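# Set the tub lid on the mat as pictured

## Task

Lay the tub lid down so it rests on the mat with the same orientation shown in the reference image called manual; the entire lid must sit within the mat, no other object may be on the mat, and nothing may be left toppled.

## Robot and tools

Robot: a single arm with a two-finger parallel gripper. Its base sits at (0, 0, +0.360) m in the scene frame and is tilted (quat_wxyz +0.891, +0.184, +0.416, -0.001). The scene frame has its origin on the table top right under the base, +z up, and +y to the left when facing along +x. The fingers point along the gripper's own +z axis and spread apart along its y axis. The reported end_effector_position is the spot between the finger pads, roughly 1 cm short of the fingertips. The only camera is cam_wrist (672x504, fisheye), mounted on the wrist.

Frames: every pose, velocity and target printed in results is in the scene frame. Every offset you send is measured along the axes of the current Hand target, not the scene axes.

The 7-number row, used by both execute_actions and move: [dx, dy, dz, rx, ry, rz, opening], each in -1 to 1. The first six are an offset from the Hand target as it stood when the action or move began; 1.0 equals 0.6 m for dx, dy, dz and 180 degrees for the rotation vector rx, ry, rz. So 0.05 is 3 cm. These are relative, never absolute, so sending the same row twice moves the hand twice. opening is absolute: +1 is fully open (0.094 m), -1 is shut. Each row must restate the opening you want; writing 0 there half-closes the fingers.

execute_actions(actions, cameras): actions is a list of actions; each action is a list of up to 15 rows, one per 1/30 s step, and a short action repeats its final row to fill 15 steps. All rows in one action count from that action's starting Hand target. cameras picks image names ("all", [] or e.g. ["cam_wrist"]); an empty actions list with no cameras argument returns every image and a full state.

move(target, speed, blend, opening_speed, grip_force, blocking, cameras): drives the hand on a straight path toward one row, or a list of up to 15 rows; every row in a list is an offset from the same starting Hand target. speed is in m/s, 0.002 to 2.9 (default 0.25), and limits turning to twice that in rad/s; one value or one per leg. blend, in metres, rounds corners in a list (0 means stop at each point). opening_speed (0.2 or more, per second on the -1..1 scale) makes the fingers change gradually. grip_force, 10 to 50 N per pad, persists once set; low values close slowly. blocking=false returns after about 0.5 s while motion continues. The path does not avoid obstacles; faster moves hit harder and stray more. Do not route the hand near the base, which can flip the arm's posture.

wait(seconds 0-10): lets time pass holding the last command. stop(): brakes a running move. zoom_image(camera "cam_wrist", region [x0, y0, x1, y1] in pixels, at most 504 by 504): enlarges part of the newest wrist image. show_instructions(): shows the reference image again. finished_scene(scene): ends scene 1 or 2 for good; call it only once the lid sits correctly and will stay there untouched.

Reading results: the state line gives the gripper position in metres and quaternion in the scene frame, possibly a few cm off. Hand target is your last command after clipping; the hand often rests short of it, and any next action, even all zeros, pushes toward it again. Tool commands shows the present gripper command. grip_measured is the measured finger opening on the -1..1 scale (slightly wide when empty); grip_effort_nm is motor effort at the shaft, negative for closing, not a pad force. Joint torques and Joint velocities are per joint in base-to-gripper order (waist, shoulder, elbow, wrist pitch, wrist yaw, wrist roll). The move: line reports how the move ended: done (within 10 mm and 2 degrees), off_target, moving, held, fault, plus limits such as paced or held. Neither done nor off_target proves anything was touched; friction or reach can hold the hand off.

Control notes: commanded orientation is clipped to within 40 degrees of the current one each step. A blocked arm keeps pushing until you command it back past where the gripper is. To release, command an opening well above grip_measured; to grasp fragile things, close slowly.

Avoid: dropping the lid from height, letting go while it still moves, knocking anything over or off the table, slamming into the table or heavy fixed things (the camera stand included), and pressing far past a contact. Watch motor heat: holding loads, reaching far out or pushing against something heats motors; a MOTOR HOT line appears at 75 °C, at 90 °C the arm folds and stops working, at 100 °C it collapses. Occasional outside pushes can shift loose objects, so check the final state before finishing.

Each tool is called after "Emit:" by a JSON object that holds its "method" and its "body".

Reference images:

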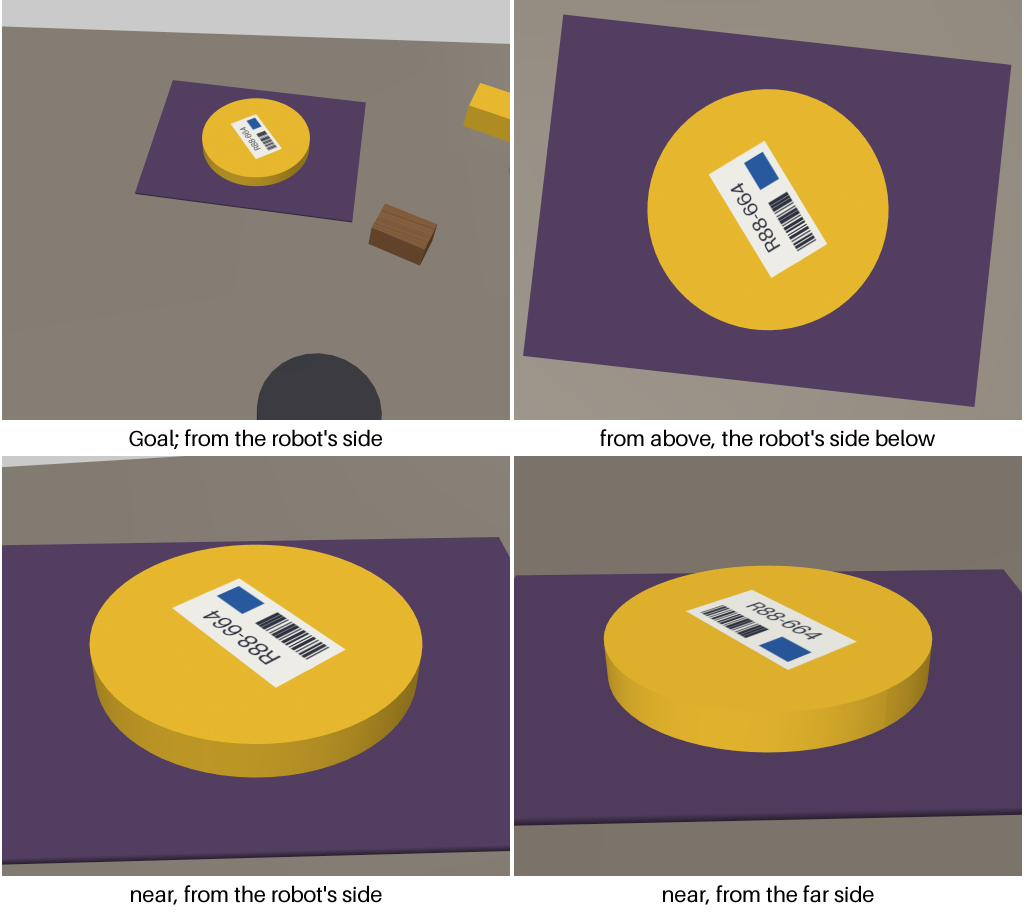

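## Session

Emit:
{"method": "execute_actions", "body": {"actions": []}}

Scene clock: 0.00 s.
end_effector_position=(+0.3016, -0.3020, +0.3125) grip_measured=+1.000 grip_effort_nm=n/a end_effector_quat_wxyz=(+0.160, -0.049, +0.975, +0.143)
Joint positions: [-1.489 1.5 1.484 -1.431 -1.147 -1.728 0.094]
Joint velocities: within noise
Joint torques (N m): no reading
Motor temperatures (°C): [27 23 27 27 23 22 24]
Heat: 27 °C.
Hand target: +0.3021, -0.3040, +0.3141; +0.163, -0.049, +0.976, +0.139
Tool commands: gripper/opening=+1.0

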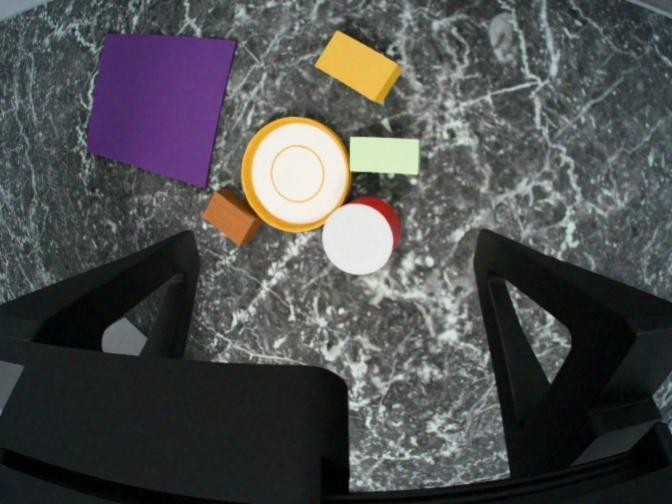

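Emit:
{"method": "move", "body": {"target": [-0.108, 0.25, 0.043, 0.0885, 0.104, 0.031, 1], "speed": 0.4, "cameras": ["all"]}}

Emit:
{"method": "show_instructions", "body": {}}

Scene clock: 2.53 s.
end_effector_position=(+0.3498, -0.1505, +0.3537) grip_measured=+1.000 grip_effort_nm=0.03 end_effector_quat_wxyz=(+0.005, -0.002, +1.000, +0.000)
Joint positions: [-0.382 0.736 1.153 -1.035 0.023 -0.403 0.094]
Joint torques (N m): [0.5 -6.71 5.48 0.46 0.04 0.04]
Heat: 27 °C.
Hand target: +0.3498, -0.1499, +0.3505; +0.001, -0.001, +1.000, +0.001
Off the commanded pose: 0.003 m, 0 deg.
move: done

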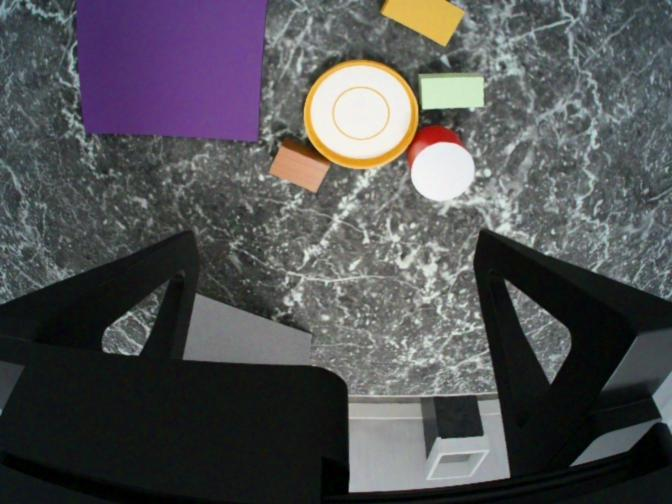

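Reference images for this scene: manual.

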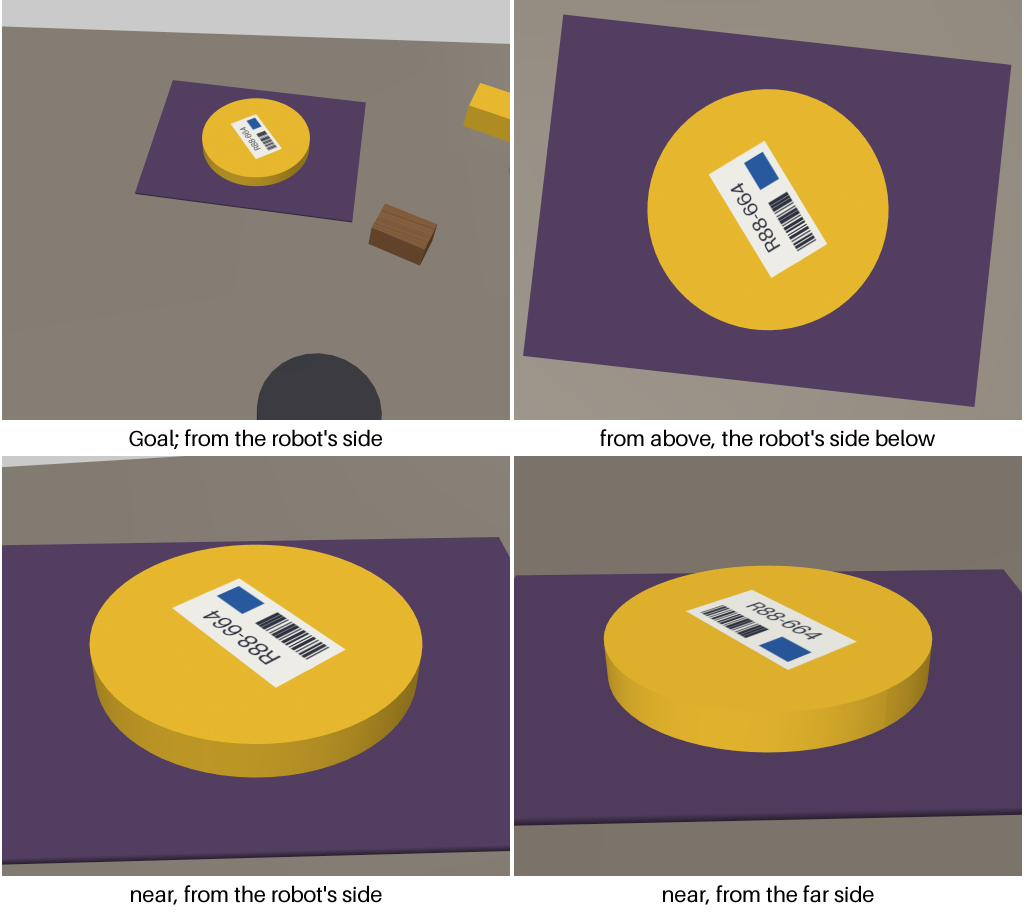

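Emit:
{"method": "move", "body": {"target": [-0.1667, 0, 0, 0, 0, 0, 1], "speed": 0.4, "cameras": ["all"]}}

Emit:
{"method": "move", "body": {"target": [0, 0, 0.1667, 0, 0, 0, 1], "speed": 0.4, "cameras": ["all"]}}

Scene clock: 5.67 s.
end_effector_position=(+0.4470, -0.1512, +0.3541) grip_measured=+1.000 grip_effort_nm=0.03 end_effector_quat_wxyz=(+0.009, +0.000, +1.000, -0.001)
Joint positions: [-0.115 1.082 1.582 -1.13 0.24 -0.242 0.094]
Joint torques (N m): [1.18 -8.24 7.41 0.31 0.06 0.03]
Heat: 28 °C.
Hand target: +0.4499, -0.1497, +0.3507; +0.001, -0.001, +1.000, +0.001
Off the commanded pose: 0.005 m, 1 deg.
move: done

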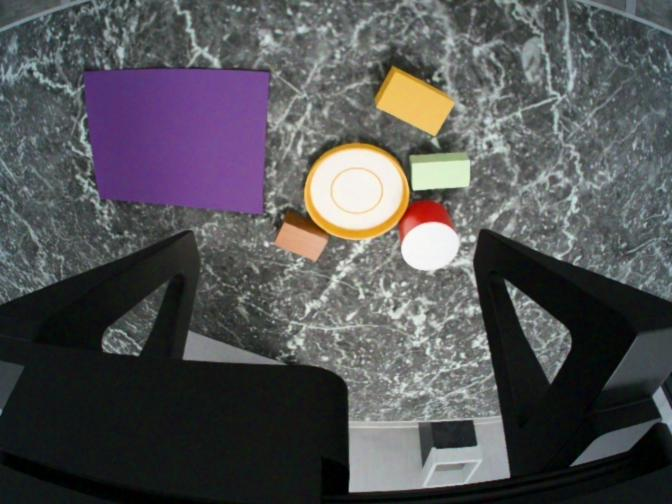

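Scene clock: 6.93 s.
end_effector_position=(+0.4501, -0.1492, +0.2560) grip_measured=+1.000 grip_effort_nm=0.03 end_effector_quat_wxyz=(+0.003, +0.001, +1.000, -0.001)
Joint positions: [-0.207 1.227 1.397 -0.801 0.17 -0.293 0.094]
Joint torques (N m): [0.05 -10.1 4.9 0.53 -0.13 -0.13]
Heat: 28 °C.
Hand target: +0.4501, -0.1495, +0.2506; +0.001, -0.001, +1.000, +0.001
Off the commanded pose: 0.005 m, 0 deg.
move: done

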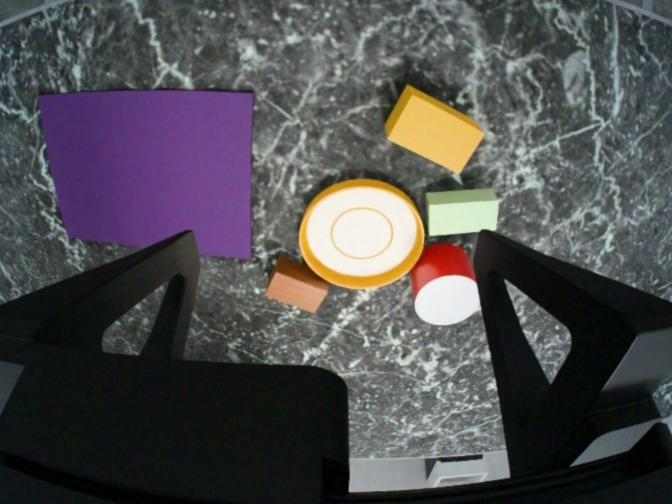

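Emit:
{"method": "move", "body": {"target": [0.2, -0.3333, -0.03, -0.48, 0, 0, 1], "speed": 0.4, "cameras": ["all"]}}

Scene clock: 11.90 s.
end_effector_position=(+0.3349, -0.3417, +0.2691) grip_measured=+1.000 grip_effort_nm=0.03 end_effector_quat_wxyz=(+0.101, +0.081, +0.965, +0.228)
Joint positions: [-1.335 1.829 1.952 -1.566 -1.063 -1.356 0.094]
Joint torques (N m): [-6.61 -8.62 4.83 -0.49 -0.32 -0.14]
Heat: 28 °C.
Hand target: +0.3303, -0.3497, +0.2679; +0.037, +0.029, +0.840, +0.541
Off the commanded pose: 0.009 m, 62 deg; orientation clipped.
joint sent to its limit — joint 4 (wrist pitch), lower limit. The joint targets are off in orientation, not in position.
move: off_target; limits=paced

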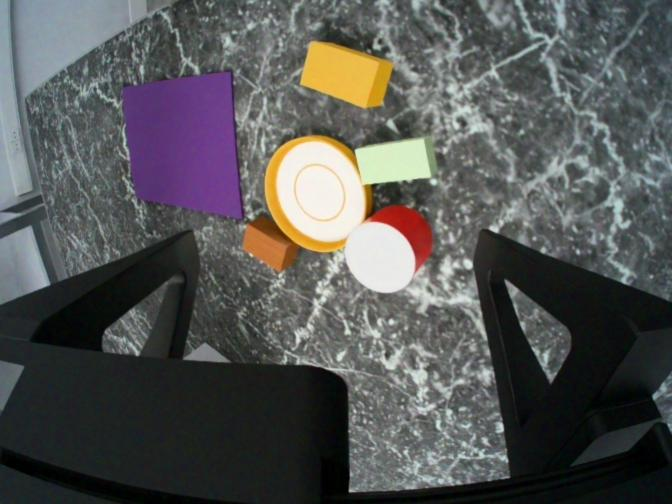

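Emit:
{"method": "move", "body": {"target": [-0.032, 0.1175, 0.3395, 0.30, -0.2615, 0.421, 1], "speed": 0.5, "cameras": ["all"]}}

Scene clock: 18.93 s.
end_effector_position=(+0.3689, -0.1375, +0.2487) grip_measured=+1.000 grip_effort_nm=0.01 end_effector_quat_wxyz=(+0.003, +0.706, +0.708, +0.006)
Joint positions: [-0.292 0.979 0.981 -0.621 0.092 1.222 0.094]
Joint torques (N m): [0.84 -7.77 5.64 0.25 0.11 0.05]
Heat: 28 °C.
Hand target: +0.3689, -0.1376, +0.2489; -0.001, +0.707, +0.707, +0.000
Off the commanded pose: 0.000 m, 1 deg.
move: done

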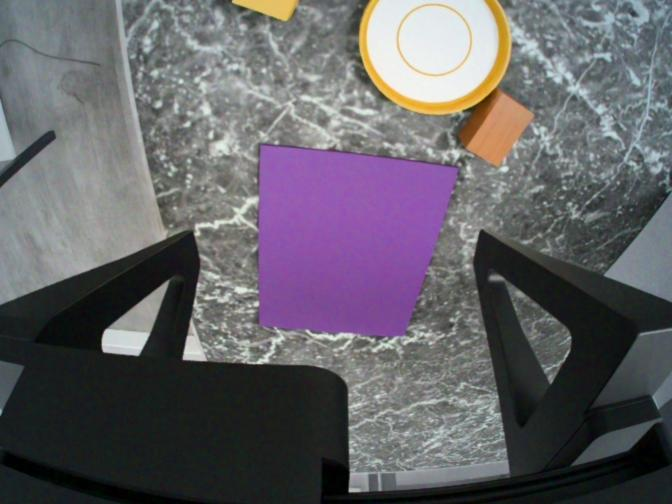

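Emit:
{"method": "move", "body": {"target": [0.039, -0.032, 0.283, 0, -0.222, 0, 0.2], "speed": 0.3, "cameras": ["all"]}}

Scene clock: 21.67 s.
end_effector_position=(+0.3566, -0.1197, +0.0840) grip_measured=+0.202 grip_effort_nm=-0.09 end_effector_quat_wxyz=(+0.246, +0.675, +0.656, -0.232)
Joint positions: [0.014 1.784 0.851 0.47 1.018 1.303 0.056]
Joint torques (N m): [3.33 -7.01 0.29 0.82 0.52 -0.11]
Heat: 28 °C.
Hand target: +0.3495, -0.1143, +0.0791; +0.241, +0.665, +0.665, -0.242
Off the commanded pose: 0.010 m, 2 deg.
move: done

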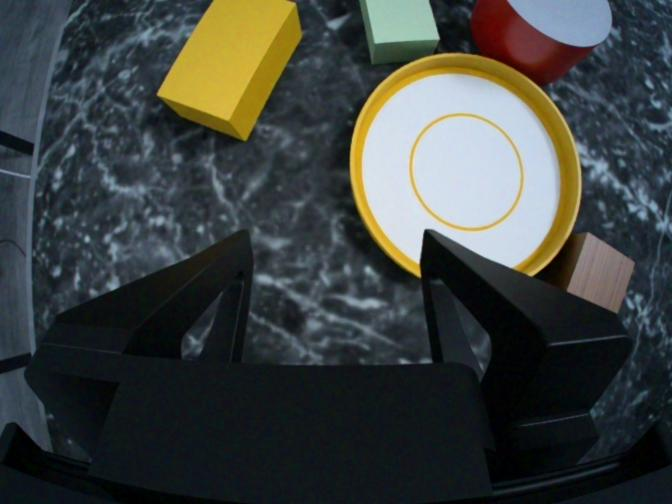

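Emit:
{"method": "move", "body": {"target": [0.0105, -0.0175, 0.074, 0, 0, 0, 0], "speed": 0.2, "cameras": ["all"]}}

Scene clock: 23.07 s.
end_effector_position=(+0.3466, -0.1390, +0.0476) grip_measured=+0.002 grip_effort_nm=-0.09 end_effector_quat_wxyz=(+0.248, +0.671, +0.659, -0.234)
Joint positions: [-0.075 1.916 0.885 0.631 0.942 1.221 0.047]
Joint torques (N m): [1.76 -7.27 0.06 0.94 0.35 -0.13]
Heat: 28 °C.
Hand target: +0.3388, -0.1378, +0.0410; +0.241, +0.664, +0.665, -0.242
Off the commanded pose: 0.010 m, 2 deg.
move: done

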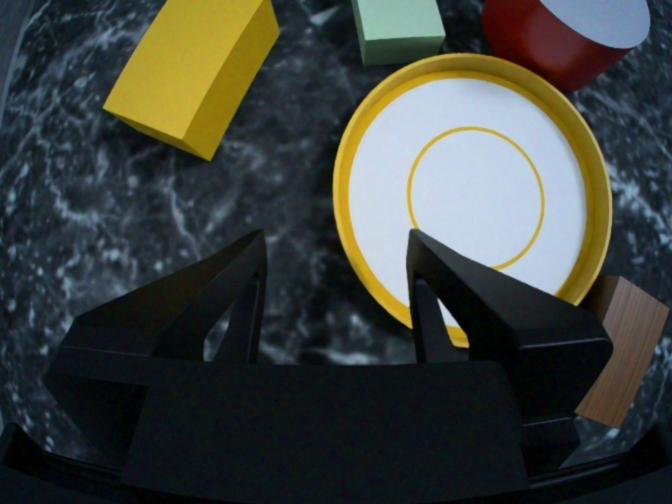

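Emit:
{"method": "move", "body": {"target": [0.001, -0.0027, 0.0503, 0, 0, 0, 0], "speed": 0.1, "cameras": ["all"]}}

Scene clock: 24.27 s.
end_effector_position=(+0.3463, -0.1576, +0.0252) grip_measured=+0.002 grip_effort_nm=-0.08 end_effector_quat_wxyz=(+0.250, +0.670, +0.659, -0.233)
Joint positions: [-0.14 1.988 0.942 0.682 0.882 1.179 0.047]
Joint torques (N m): [1.36 -7.34 0.03 0.98 0.32 -0.07]
Heat: 28 °C.
Hand target: +0.3372, -0.1567, +0.0175; +0.241, +0.664, +0.665, -0.242
Off the commanded pose: 0.012 m, 2 deg.
move: off_target

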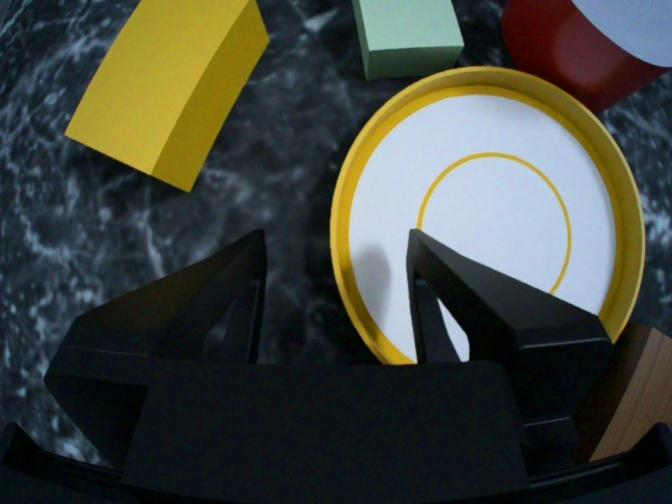

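Emit:
{"method": "move", "body": {"target": [0.0047, 0.001, 0.0134, 0, 0, 0, 0], "speed": 0.05, "cameras": ["all"]}}

Scene clock: 25.13 s.
end_effector_position=(+0.3479, -0.1597, +0.0176) grip_measured=+0.002 grip_effort_nm=-0.09 end_effector_quat_wxyz=(+0.250, +0.670, +0.659, -0.232)
Joint positions: [-0.149 2.015 0.968 0.689 0.871 1.172 0.047]
Joint torques (N m): [1.2 -7.32 0.16 0.97 0.35 -0.05]
Heat: 28 °C.
Hand target: +0.3378, -0.1598, +0.0096; +0.241, +0.665, +0.665, -0.242
Off the commanded pose: 0.013 m, 2 deg.
move: off_target

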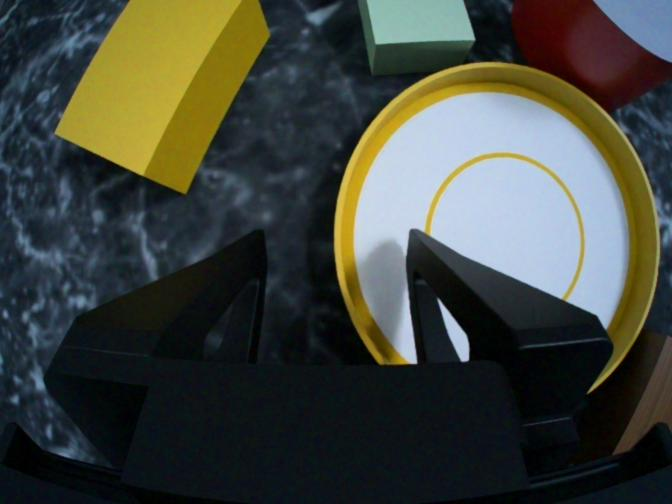

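Emit:
{"method": "move", "body": {"target": [[0.0, -0.003, 0.0095, 0, 0, 0, 0], [0.0, -0.003, 0.0095, 0, 0, 0, -0.95]], "speed": 0.05, "opening_speed": 0.5, "cameras": ["all"]}}

Scene clock: 28.17 s.
end_effector_position=(+0.3481, -0.1646, +0.0156) grip_measured=-0.932 grip_effort_nm=-0.90 end_effector_quat_wxyz=(+0.255, +0.670, +0.657, -0.233)
Joint positions: [-0.161 2.026 0.973 0.711 0.865 1.161 0.003]
Joint torques (N m): [1.02 -7.06 0.21 0.89 0.27 -0.08]
Heat: 28 °C.
Hand target: +0.3362, -0.1635, +0.0052; +0.241, +0.665, +0.665, -0.242
Off the commanded pose: 0.016 m, 2 deg.
move: off_target; target 2's new opening was sent with the hand 0.016 m and 2 deg from that target

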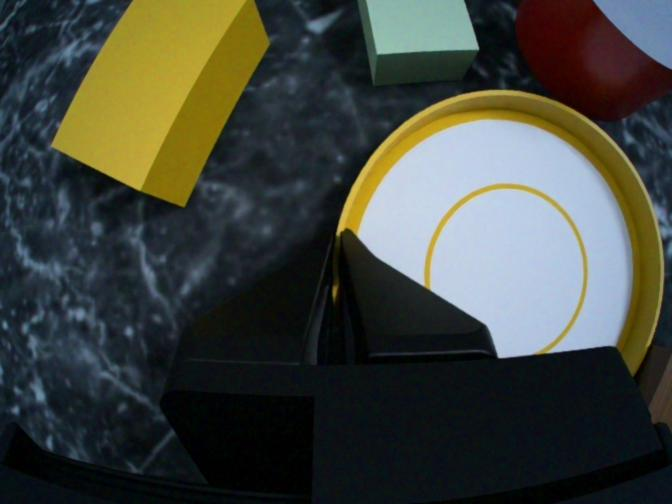

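Emit:
{"method": "move", "body": {"target": [-0.1286, 0, -0.153, 0, 0, 0, -1], "speed": 0.12, "cameras": ["all"]}}

Scene clock: 30.17 s.
end_effector_position=(+0.3384, -0.1646, +0.1203) grip_measured=-0.936 grip_effort_nm=-1.00 end_effector_quat_wxyz=(+0.242, +0.666, +0.665, -0.235)
Joint positions: [-0.099 1.569 0.701 0.467 0.915 1.198 0.003]
Joint torques (N m): [2.26 -9.78 0.21 0.65 0.53 0.02]
Heat: 28 °C.
Hand target: +0.3362, -0.1636, +0.1251; +0.241, +0.664, +0.665, -0.242
Off the commanded pose: 0.005 m, 1 deg.
move: done

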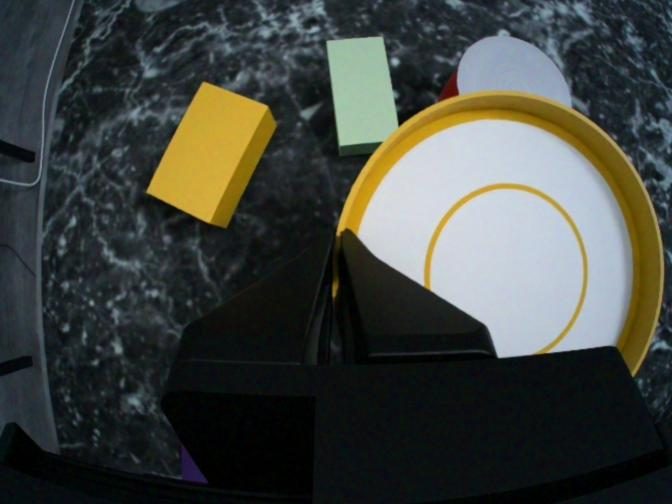

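Emit:
{"method": "move", "body": {"target": [-0.0989, 0, -0.025, -0.011, 0.4945, 0.123, -1], "speed": 0.3, "cameras": ["all"]}}

Scene clock: 34.87 s.
end_effector_position=(+0.3409, -0.1946, +0.1799) grip_measured=-0.936 grip_effort_nm=-1.00 end_effector_quat_wxyz=(-0.240, +0.736, +0.531, +0.345)
Joint positions: [-0.971 1.811 1.505 -1.231 -1.127 0.486 0.003]
Joint torques (N m): [-4.36 -8.5 3.33 -0.91 -0.31 -0.07]
Heat: 28 °C.
Hand target: +0.3362, -0.1995, +0.1747; -0.243, +0.743, +0.519, +0.346
Off the commanded pose: 0.009 m, 2 deg.
move: done

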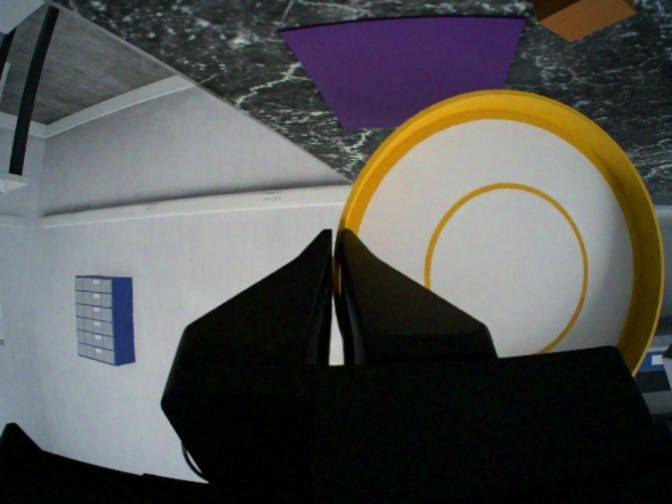

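Emit:
{"method": "move", "body": {"target": [0.0087, -0.108, 0.205, 0.340, 0, -0.286, -1], "speed": 0.3, "cameras": ["all"]}}

Scene clock: 39.17 s.
end_effector_position=(+0.3110, -0.0860, +0.1109) grip_measured=-0.936 grip_effort_nm=-1.00 end_effector_quat_wxyz=(-0.407, +0.240, +0.874, +0.113)
Joint positions: [-0.336 1.954 1.706 -1.24 -0.085 0.155 0.003]
Joint torques (N m): [0.85 -9.8 3.08 -1.15 0.03 -0.05]
Motor temperatures (°C): [27 28 28 27 23 22 24]
Heat: 28 °C.
Hand target: +0.3088, -0.0856, +0.0998; -0.408, +0.235, +0.875, +0.110
Off the commanded pose: 0.011 m, 1 deg.
move: off_target

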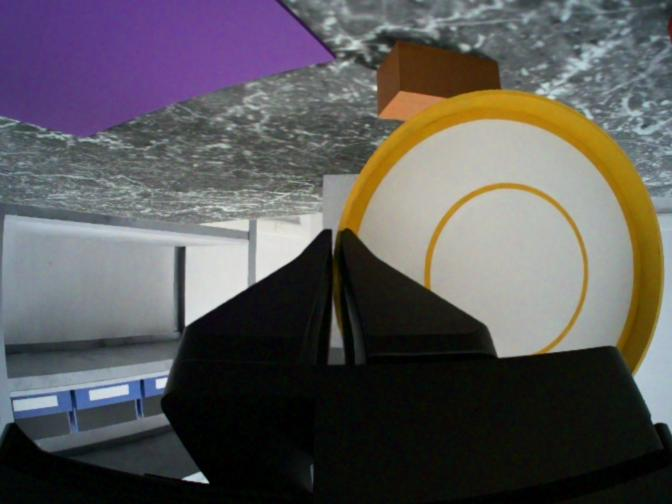

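Emit:
{"method": "move", "body": {"target": [-0.0573, -0.0158, 0.0582, -0.051, 0, 0.043, -1], "speed": 0.1, "cameras": ["all"]}}

Scene clock: 41.83 s.
end_effector_position=(+0.3039, -0.0923, +0.0613) grip_measured=-0.936 grip_effort_nm=-1.00 end_effector_quat_wxyz=(-0.392, +0.317, +0.850, +0.151)
Joint positions: [-0.425 2.091 1.761 -1.142 -0.233 0.183 0.003]
Joint torques (N m): [-0.36 -9.62 2.54 -1.12 -0.23 0.09]
Heat: 28 °C.
Hand target: +0.3000, -0.0914, +0.0510; -0.394, +0.325, +0.846, +0.152
Off the commanded pose: 0.011 m, 1 deg.
move: off_target

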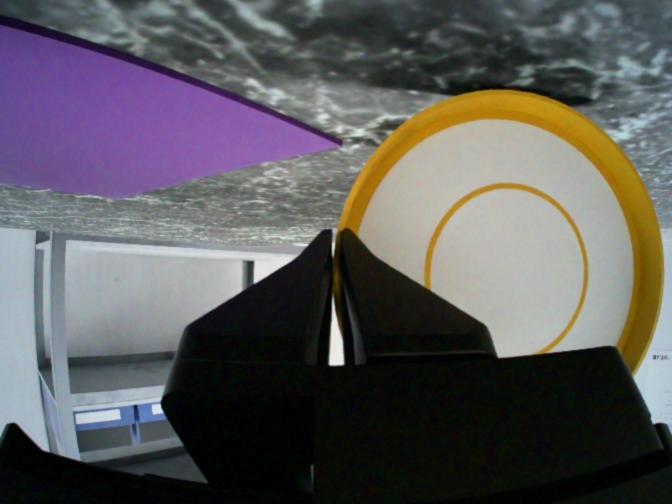

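Emit:
{"method": "move", "body": {"target": [-0.0051, 0, 0.0043, 0, 0, 0, -1], "speed": 0.05}}

Emit:
{"method": "move", "body": {"target": [-0.0051, 0, 0.0043, 0, 0, 0, -1], "speed": 0.05, "cameras": ["all"]}}

Scene clock: 42.63 s.
end_effector_position=(+0.3053, -0.0927, +0.0592) grip_measured=-0.936 grip_effort_nm=-1.00 end_effector_quat_wxyz=(-0.392, +0.320, +0.850, +0.150)
Joint positions: [-0.425 2.099 1.772 -1.143 -0.234 0.188 0.003]
Joint torques (N m): [-0.24 -9.29 2.63 -1.1 -0.18 0.05]
Heat: 28 °C.
Hand target: +0.2999, -0.0913, +0.0470; -0.395, +0.325, +0.846, +0.152
Off the commanded pose: 0.013 m, 1 deg.
move: off_target

Scene clock: 43.37 s.
end_effector_position=(+0.3049, -0.0924, +0.0586) grip_measured=-0.936 grip_effort_nm=-1.00 end_effector_quat_wxyz=(-0.396, +0.321, +0.847, +0.150)
Joint positions: [-0.425 2.11 1.785 -1.155 -0.235 0.192 0.003]
Joint torques (N m): [-0.29 -9.06 2.61 -0.99 -0.17 -0.01]
Heat: 28 °C.
Hand target: +0.3000, -0.0914, +0.0430; -0.394, +0.325, +0.846, +0.152
Off the commanded pose: 0.016 m, 1 deg.
move: off_target

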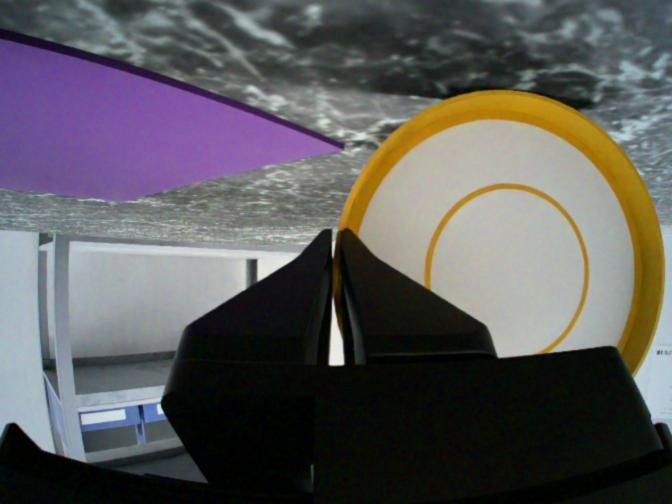

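Emit:
{"method": "move", "body": {"target": [0.032, 0, 0.0276, 0, 0.039, 0, -1], "speed": 0.06, "cameras": ["all"]}}

Scene clock: 45.07 s.
end_effector_position=(+0.2820, -0.0783, +0.0578) grip_measured=-0.936 grip_effort_nm=-1.00 end_effector_quat_wxyz=(-0.449, +0.318, +0.818, +0.165)
Joint positions: [-0.425 2.188 1.82 -1.238 -0.255 0.178 0.003]
Joint torques (N m): [0.49 -9.48 2.45 -1.27 -0.19 -0.09]
Heat: 28 °C.
Hand target: +0.2814, -0.0746, +0.0471; -0.445, +0.315, +0.820, +0.172
Off the commanded pose: 0.011 m, 1 deg.
move: off_target

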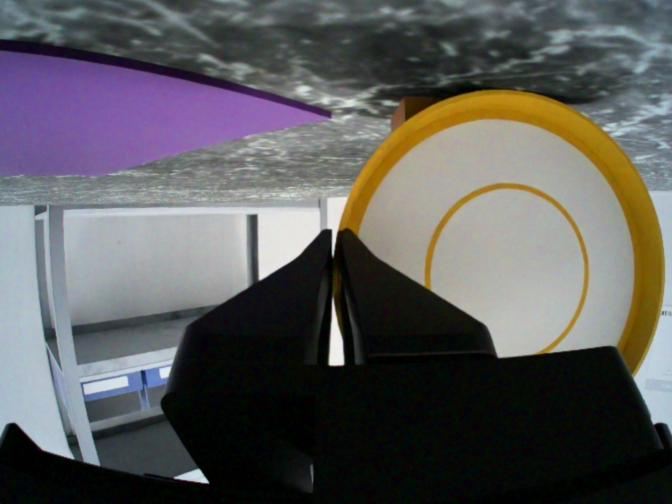

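Emit:
{"method": "move", "body": {"target": [0.0109, 0, 0.0168, 0, 0, 0, -1], "speed": 0.06, "cameras": ["all"]}}

Scene clock: 46.03 s.
end_effector_position=(+0.2699, -0.0704, +0.0571) grip_measured=-0.936 grip_effort_nm=-1.00 end_effector_quat_wxyz=(-0.460, +0.315, +0.813, +0.167)
Joint positions: [-0.419 2.188 1.771 -1.212 -0.255 0.178 0.003]
Joint torques (N m): [0.7 -10.77 0.49 -1.03 -0.17 -0.01]
Heat: 28 °C.
Hand target: +0.2726, -0.0666, +0.0471; -0.445, +0.315, +0.820, +0.172
Off the commanded pose: 0.011 m, 2 deg.
move: off_target

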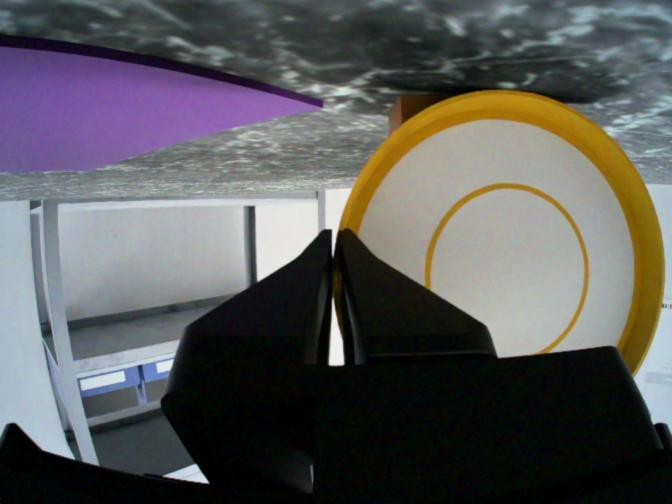

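Emit:
{"method": "zoom_image", "body": {"camera": "cam_wrist", "region": [340, 60, 620, 200]}}

Scaled by 1.800 from the camera's 672x504 image, which has a finer 960x720 frame.

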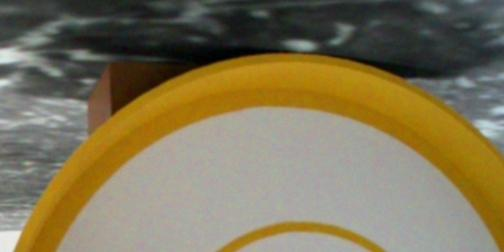

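Emit:
{"method": "move", "body": {"target": [0, 0, 0, 0, 0, 0, -0.5], "opening_speed": 0.4, "cameras": ["all"]}}

Scene clock: 47.70 s.
end_effector_position=(+0.2729, -0.0716, +0.0523) grip_measured=-0.502 grip_effort_nm=0.15 end_effector_quat_wxyz=(-0.449, +0.316, +0.819, +0.167)
Joint positions: [-0.419 2.188 1.771 -1.189 -0.256 0.178 0.023]
Joint torques (N m): [0.84 -10.78 0.57 -1.25 -0.19 -0.01]
Heat: 28 °C.
Hand target: +0.2726, -0.0665, +0.0471; -0.445, +0.315, +0.820, +0.172
Off the commanded pose: 0.007 m, 1 deg.
move: done

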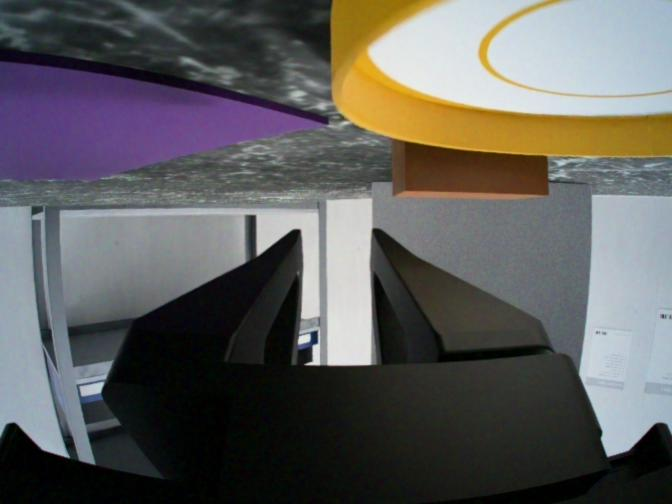

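Emit:
{"method": "move", "body": {"target": [0.21, 0, -0.136, 0, 0, 0, -0.5], "speed": 0.2}}

Emit:
{"method": "move", "body": {"target": [0, 0, 0, 0, -0.317, 0, -0.5], "speed": 0.4, "cameras": ["all"]}}

Scene clock: 49.20 s.
end_effector_position=(+0.2710, -0.0703, +0.1932) grip_measured=-0.502 grip_effort_nm=0.15 end_effector_quat_wxyz=(-0.447, +0.316, +0.820, +0.167)
Joint positions: [-0.419 1.694 1.414 -1.321 -0.257 0.178 0.023]
Joint torques (N m): [0.94 -12.1 1.03 -1.47 -0.14 0.01]
Heat: 28 °C.
Hand target: +0.2723, -0.0666, +0.1972; -0.445, +0.315, +0.820, +0.172
Off the commanded pose: 0.006 m, 1 deg.
move: done

Scene clock: 51.50 s.
end_effector_position=(+0.2748, -0.0683, +0.1979) grip_measured=-0.502 grip_effort_nm=0.15 end_effector_quat_wxyz=(-0.001, +0.358, +0.934, +0.002)
Joint positions: [-0.108 0.881 0.47 -0.239 0.244 0.499 0.023]
Joint torques (N m): [1.11 -5.64 1.73 0.51 0.09 0.04]
Heat: 29 °C.
Hand target: +0.2723, -0.0667, +0.1972; +0.000, +0.359, +0.933, +0.000
Off the commanded pose: 0.003 m, 0 deg.
move: done

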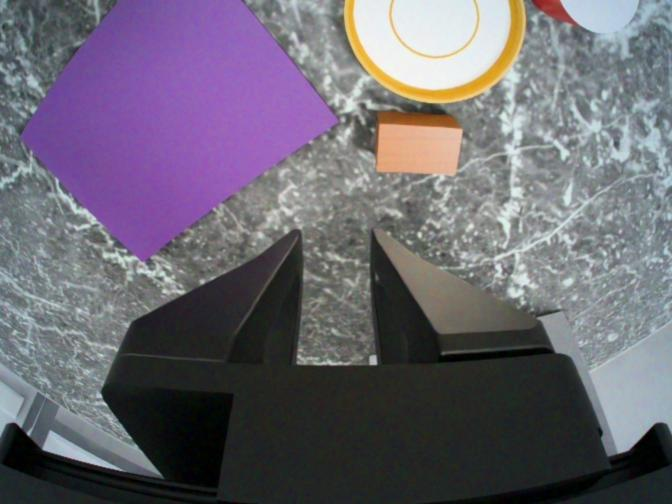

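Emit:
{"method": "move", "body": {"target": [-0.053, -0.017, 0.245, 0, -0.222, 0, 0], "speed": 0.3, "cameras": ["all"]}}

Scene clock: 54.70 s.
end_effector_position=(+0.2959, -0.0924, +0.0550) grip_measured=-0.002 grip_effort_nm=0.15 end_effector_quat_wxyz=(+0.254, +0.356, +0.892, -0.114)
Joint positions: [-0.142 2.114 0.443 1.566 0.475 0.316 0.047]
Joint torques (N m): [0.95 -5.19 -2.37 1.42 0.23 -0.1]
Heat: 28 °C.
Hand target: +0.2893, -0.0955, +0.0502; +0.319, +0.338, +0.877, -0.122
Off the commanded pose: 0.009 m, 8 deg.
joint sent to its limit — joint 4 (wrist pitch), upper limit. The joint targets are off in orientation, not in position.
move: off_target

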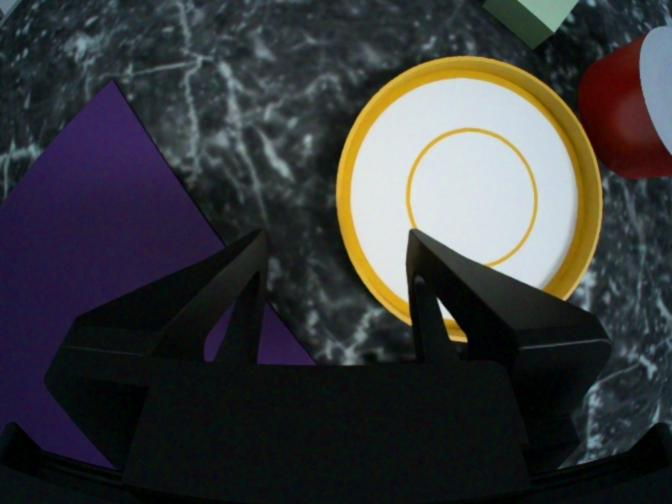

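Emit:
{"method": "move", "body": {"target": [-0.043, 0.005, 0.066, 0.1715, 0, 0.2043, 0], "speed": 0.25, "cameras": ["all"]}}

Scene clock: 57.80 s.
end_effector_position=(+0.3181, -0.1238, +0.0306) grip_measured=-0.002 grip_effort_nm=0.14 end_effector_quat_wxyz=(+0.236, +0.664, +0.668, -0.241)
Joint positions: [-0.065 2.007 0.85 0.72 0.949 1.224 0.047]
Joint torques (N m): [3.29 -10.33 -0.51 0.59 0.53 0.07]
Heat: 28 °C.
Hand target: +0.3248, -0.1235, +0.0364; +0.241, +0.665, +0.664, -0.242
Off the commanded pose: 0.009 m, 1 deg.
move: done

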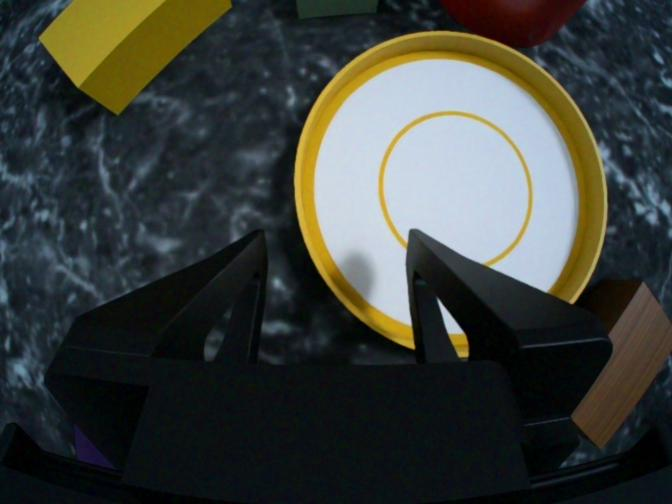

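Emit:
{"method": "move", "body": {"target": [-0.015, 0.012, 0.0353, 0, 0, 0, 0], "speed": 0.1, "cameras": ["all"]}}

Scene clock: 58.97 s.
end_effector_position=(+0.3330, -0.1412, +0.0254) grip_measured=-0.002 grip_effort_nm=0.14 end_effector_quat_wxyz=(+0.246, +0.669, +0.660, -0.235)
Joint positions: [-0.105 2.007 0.9 0.717 0.914 1.201 0.047]
Joint torques (N m): [1.69 -9.54 -0.31 0.65 0.32 -0.07]
Heat: 29 °C.
Hand target: +0.3320, -0.1440, +0.0260; +0.242, +0.665, +0.664, -0.242
Off the commanded pose: 0.003 m, 1 deg.
move: done

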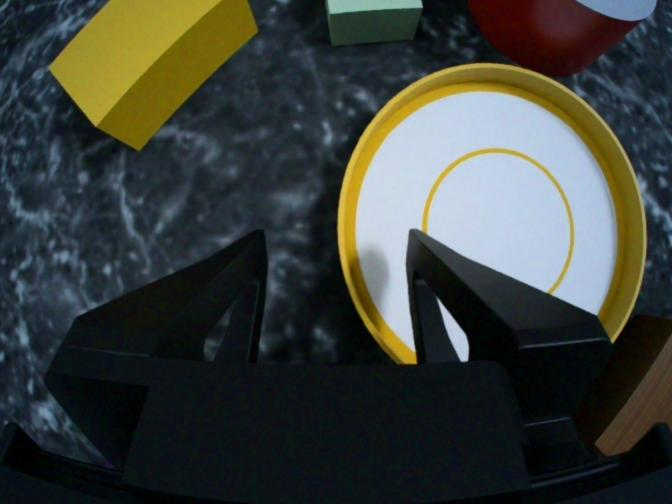

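Emit:
{"method": "move", "body": {"target": [0.0052, -0.0083, 0.0218, 0, 0, 0, 0], "speed": 0.06, "cameras": ["all"]}}

Scene clock: 60.10 s.
end_effector_position=(+0.3364, -0.1500, +0.0215) grip_measured=-0.002 grip_effort_nm=0.14 end_effector_quat_wxyz=(+0.250, +0.671, +0.659, -0.232)
Joint positions: [-0.129 2.015 0.917 0.73 0.889 1.185 0.047]
Joint torques (N m): [1.28 -6.99 -0.2 0.94 0.32 -0.13]
Heat: 29 °C.
Hand target: +0.3269, -0.1500, +0.0139; +0.241, +0.665, +0.664, -0.242
Off the commanded pose: 0.012 m, 2 deg.
move: off_target

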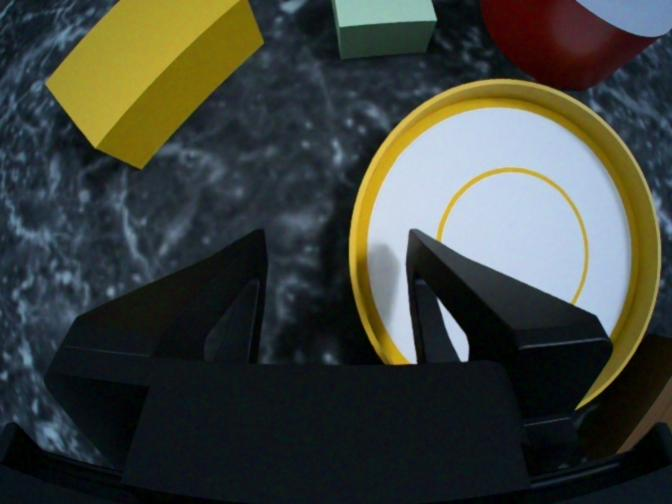

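Emit:
{"method": "move", "body": {"target": [[0.0077, -0.0125, 0.0066, 0, 0, 0, 0], [0.0077, -0.0125, 0.0066, 0, 0, 0, -1]], "speed": 0.06, "opening_speed": 0.6, "cameras": ["all"]}}

Scene clock: 63.03 s.
end_effector_position=(+0.3328, -0.1492, +0.0157) grip_measured=-0.937 grip_effort_nm=-0.95 end_effector_quat_wxyz=(+0.253, +0.672, +0.657, -0.230)
Joint positions: [-0.134 2.044 0.917 0.771 0.883 1.18 0.003]
Joint torques (N m): [1.2 -6.75 -0.85 0.96 0.32 -0.09]
Heat: 29 °C.
Hand target: +0.3194, -0.1489, +0.0079; +0.241, +0.665, +0.664, -0.242
Off the commanded pose: 0.015 m, 2 deg.
move: off_target; target 2's new opening was sent with the hand 0.015 m and 2 deg from that target

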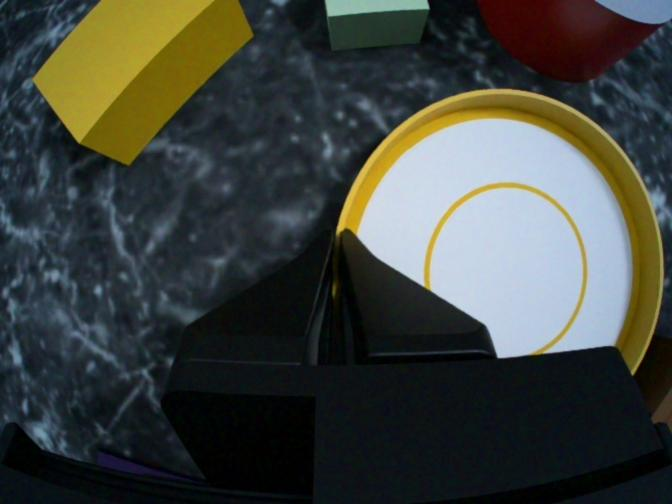

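Emit:
{"method": "move", "body": {"target": [-0.1286, 0, -0.153, 0, 0, 0, -1], "speed": 0.15}}

Scene clock: 65.13 s.
end_effector_position=(+0.3201, -0.1497, +0.1232) grip_measured=-0.939 grip_effort_nm=-1.00 end_effector_quat_wxyz=(+0.241, +0.667, +0.665, -0.236)
Joint positions: [-0.06 1.568 0.626 0.516 0.95 1.228 0.003]
Joint torques (N m): [2.32 -9.44 0.18 0.55 0.52 0.05]
Heat: 29 °C.
Hand target: +0.3195, -0.1492, +0.1279; +0.242, +0.665, +0.664, -0.242
Off the commanded pose: 0.005 m, 1 deg.
move: done

Emit:
{"method": "move", "body": {"target": [0.0407, -0.027, -0.082, 0.0577, 0.529, -0.2977, -1], "speed": 0.35, "cameras": ["all"]}}

Scene clock: 68.93 s.
end_effector_position=(+0.3073, -0.1016, +0.1560) grip_measured=-0.939 grip_effort_nm=-1.00 end_effector_quat_wxyz=(-0.470, +0.309, +0.807, +0.180)
Joint positions: [-0.463 1.985 1.84 -1.528 -0.266 0.11 0.003]
Joint torques (N m): [-0.1 -9.96 3.36 -1.62 -0.12 -0.1]
Heat: 29 °C.
Hand target: +0.3034, -0.0989, +0.1499; -0.480, +0.308, +0.800, +0.185
Off the commanded pose: 0.008 m, 1 deg.
move: done

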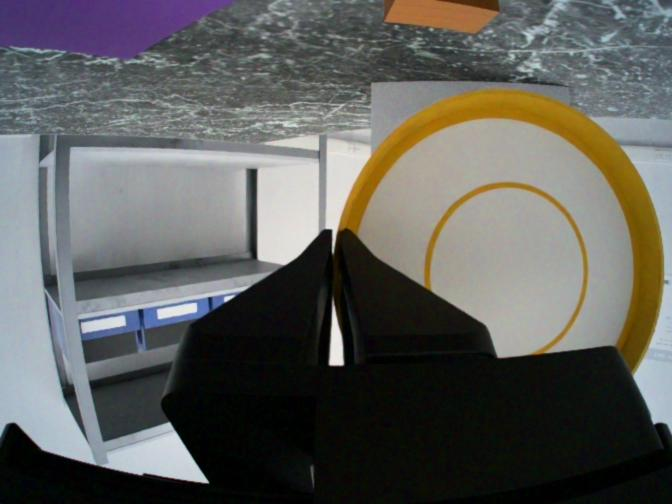

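Emit:
{"method": "move", "body": {"target": [-0.138, 0, 0.0735, 0, 0.0167, 0, -1], "speed": 0.12, "cameras": ["all"]}}

Scene clock: 70.27 s.
end_effector_position=(+0.3175, -0.1081, +0.0827) grip_measured=-0.939 grip_effort_nm=-1.00 end_effector_quat_wxyz=(-0.481, +0.309, +0.800, +0.185)
Joint positions: [-0.463 2.326 2.241 -1.615 -0.273 0.106 0.003]
Joint torques (N m): [0.17 -7.45 3.26 -1.16 -0.13 -0.06]
Heat: 29 °C.
Hand target: +0.3033, -0.0988, +0.0560; -0.501, +0.303, +0.787, +0.193
Off the commanded pose: 0.031 m, 3 deg.
joint read past its limit — joint 4 (wrist pitch), lower limit.
joint sent to its limit — joint 4 (wrist pitch), lower limit. The joint targets still meet the commanded pose.
move: off_target

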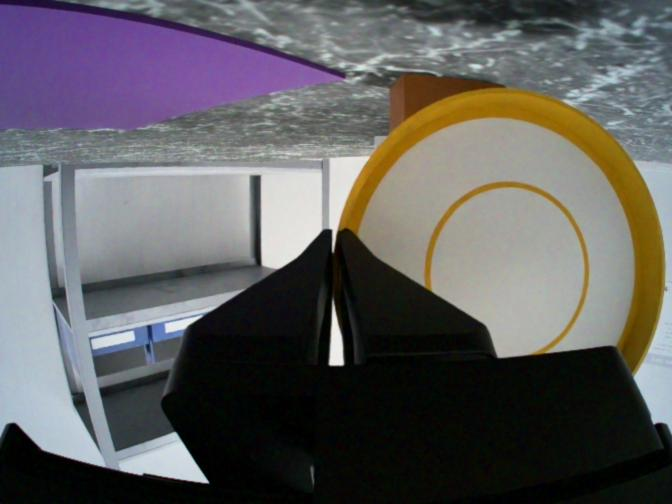

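Emit:
{"method": "move", "body": {"target": [0, 0, 0, 0, -0.02, 0, -1], "speed": 0.12}}

Scene clock: 71.20 s.
end_effector_position=(+0.3094, -0.0998, +0.0862) grip_measured=-0.939 grip_effort_nm=-1.00 end_effector_quat_wxyz=(-0.496, +0.306, +0.791, +0.188)
Joint positions: [-0.454 2.317 2.194 -1.612 -0.275 0.108 0.003]
Joint torques (N m): [-0.27 -10 1.09 -0.64 -0.04 0.05]
Heat: 29 °C.
Hand target: +0.3034, -0.0988, +0.0561; -0.476, +0.309, +0.803, +0.184
Off the commanded pose: 0.031 m, 3 deg.
joint read past its limit — joint 4 (wrist pitch), lower limit.
move: off_target

Emit:
{"method": "move", "body": {"target": [0, 0, 0, 0, -0.045, 0, -1], "speed": 0.12, "cameras": ["all"]}}

Scene clock: 72.70 s.
end_effector_position=(+0.2913, -0.0943, +0.0585) grip_measured=-0.939 grip_effort_nm=-1.00 end_effector_quat_wxyz=(-0.445, +0.323, +0.818, +0.168)
Joint positions: [-0.454 2.212 1.908 -1.3 -0.264 0.156 0.003]
Joint torques (N m): [0.57 -14.28 0.98 -1.06 0.02 0.04]
Heat: 30 °C.
Hand target: +0.3034, -0.0988, +0.0561; -0.418, +0.321, +0.834, +0.161
Off the commanded pose: 0.013 m, 4 deg.
move: off_target

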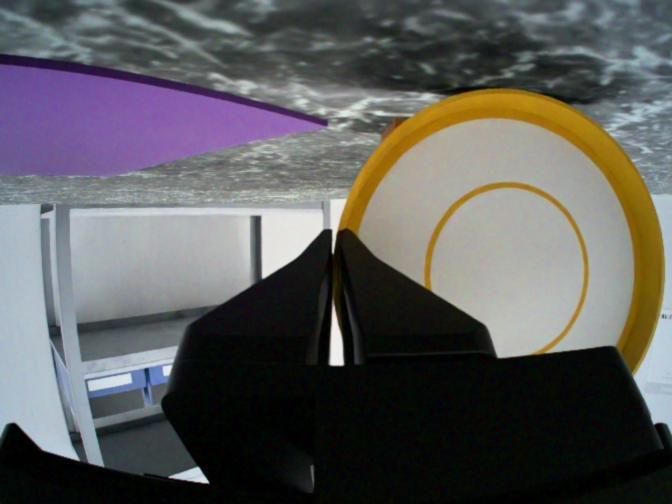

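Emit:
{"method": "move", "body": {"target": [0.012, 0, 0.0077, 0, 0.049, 0, -1], "speed": 0.06, "cameras": ["all"]}}

Scene clock: 74.77 s.
end_effector_position=(+0.3038, -0.0974, +0.0749) grip_measured=-0.939 grip_effort_nm=-1.00 end_effector_quat_wxyz=(-0.481, +0.309, +0.800, +0.182)
Joint positions: [-0.452 2.291 2.109 -1.513 -0.27 0.121 0.003]
Joint torques (N m): [0.1 -9.35 2.95 -1.32 -0.11 -0.11]
Heat: 30 °C.
Hand target: +0.2975, -0.0933, +0.0591; -0.481, +0.307, +0.800, +0.186
Off the commanded pose: 0.017 m, 0 deg.
move: off_target

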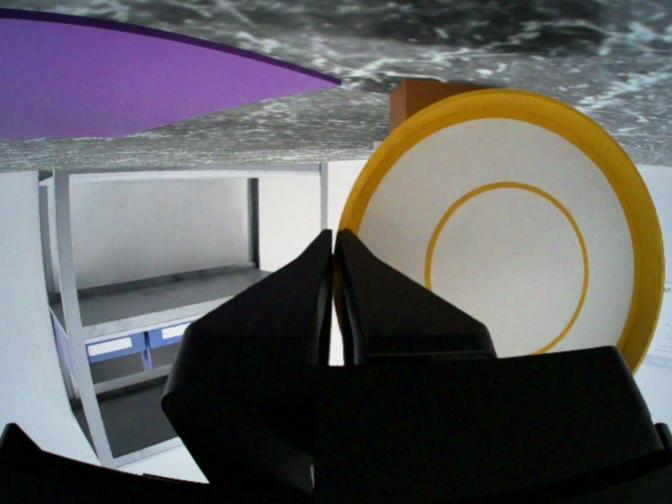

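Emit:
{"method": "move", "body": {"target": [-0.0127, 0, 0.0293, 0, 0, 0, -1], "speed": 0.06}}

Scene clock: 75.73 s.
end_effector_position=(+0.3002, -0.0935, +0.0728) grip_measured=-0.939 grip_effort_nm=-1.00 end_effector_quat_wxyz=(-0.486, +0.309, +0.797, +0.182)
Joint positions: [-0.447 2.297 2.098 -1.506 -0.27 0.126 0.003]
Joint torques (N m): [0.39 -8.1 1.28 -0.85 -0.13 -0.05]
Heat: 30 °C.
Hand target: +0.2887, -0.0853, +0.0441; -0.481, +0.307, +0.800, +0.186
Off the commanded pose: 0.032 m, 1 deg.
move: off_target

Emit:
{"method": "move", "body": {"target": [0.061, 0, -0.0097, 0, 0, 0, -1], "speed": 0.1, "cameras": ["all"]}}

Scene clock: 77.17 s.
end_effector_position=(+0.2724, -0.0791, +0.0787) grip_measured=-0.939 grip_effort_nm=-1.00 end_effector_quat_wxyz=(-0.494, +0.307, +0.793, +0.183)
Joint positions: [-0.444 2.213 1.869 -1.38 -0.27 0.126 0.003]
Joint torques (N m): [0.7 -13.2 0.75 -1.47 -0.14 0.04]
Heat: 30 °C.
Hand target: +0.2797, -0.0773, +0.0792; -0.481, +0.307, +0.800, +0.186
Off the commanded pose: 0.008 m, 2 deg.
move: done

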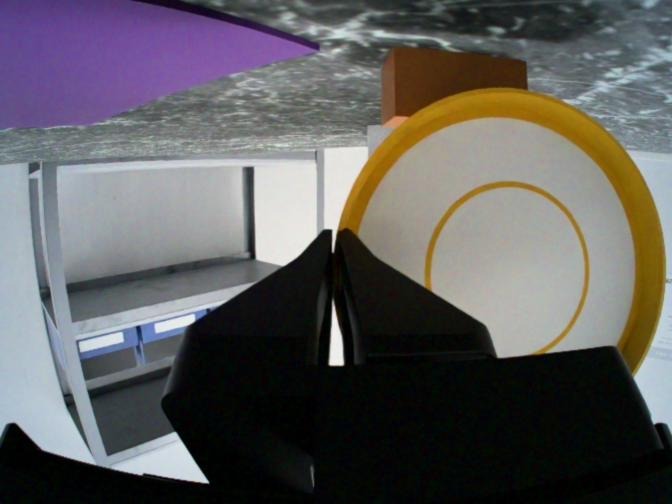

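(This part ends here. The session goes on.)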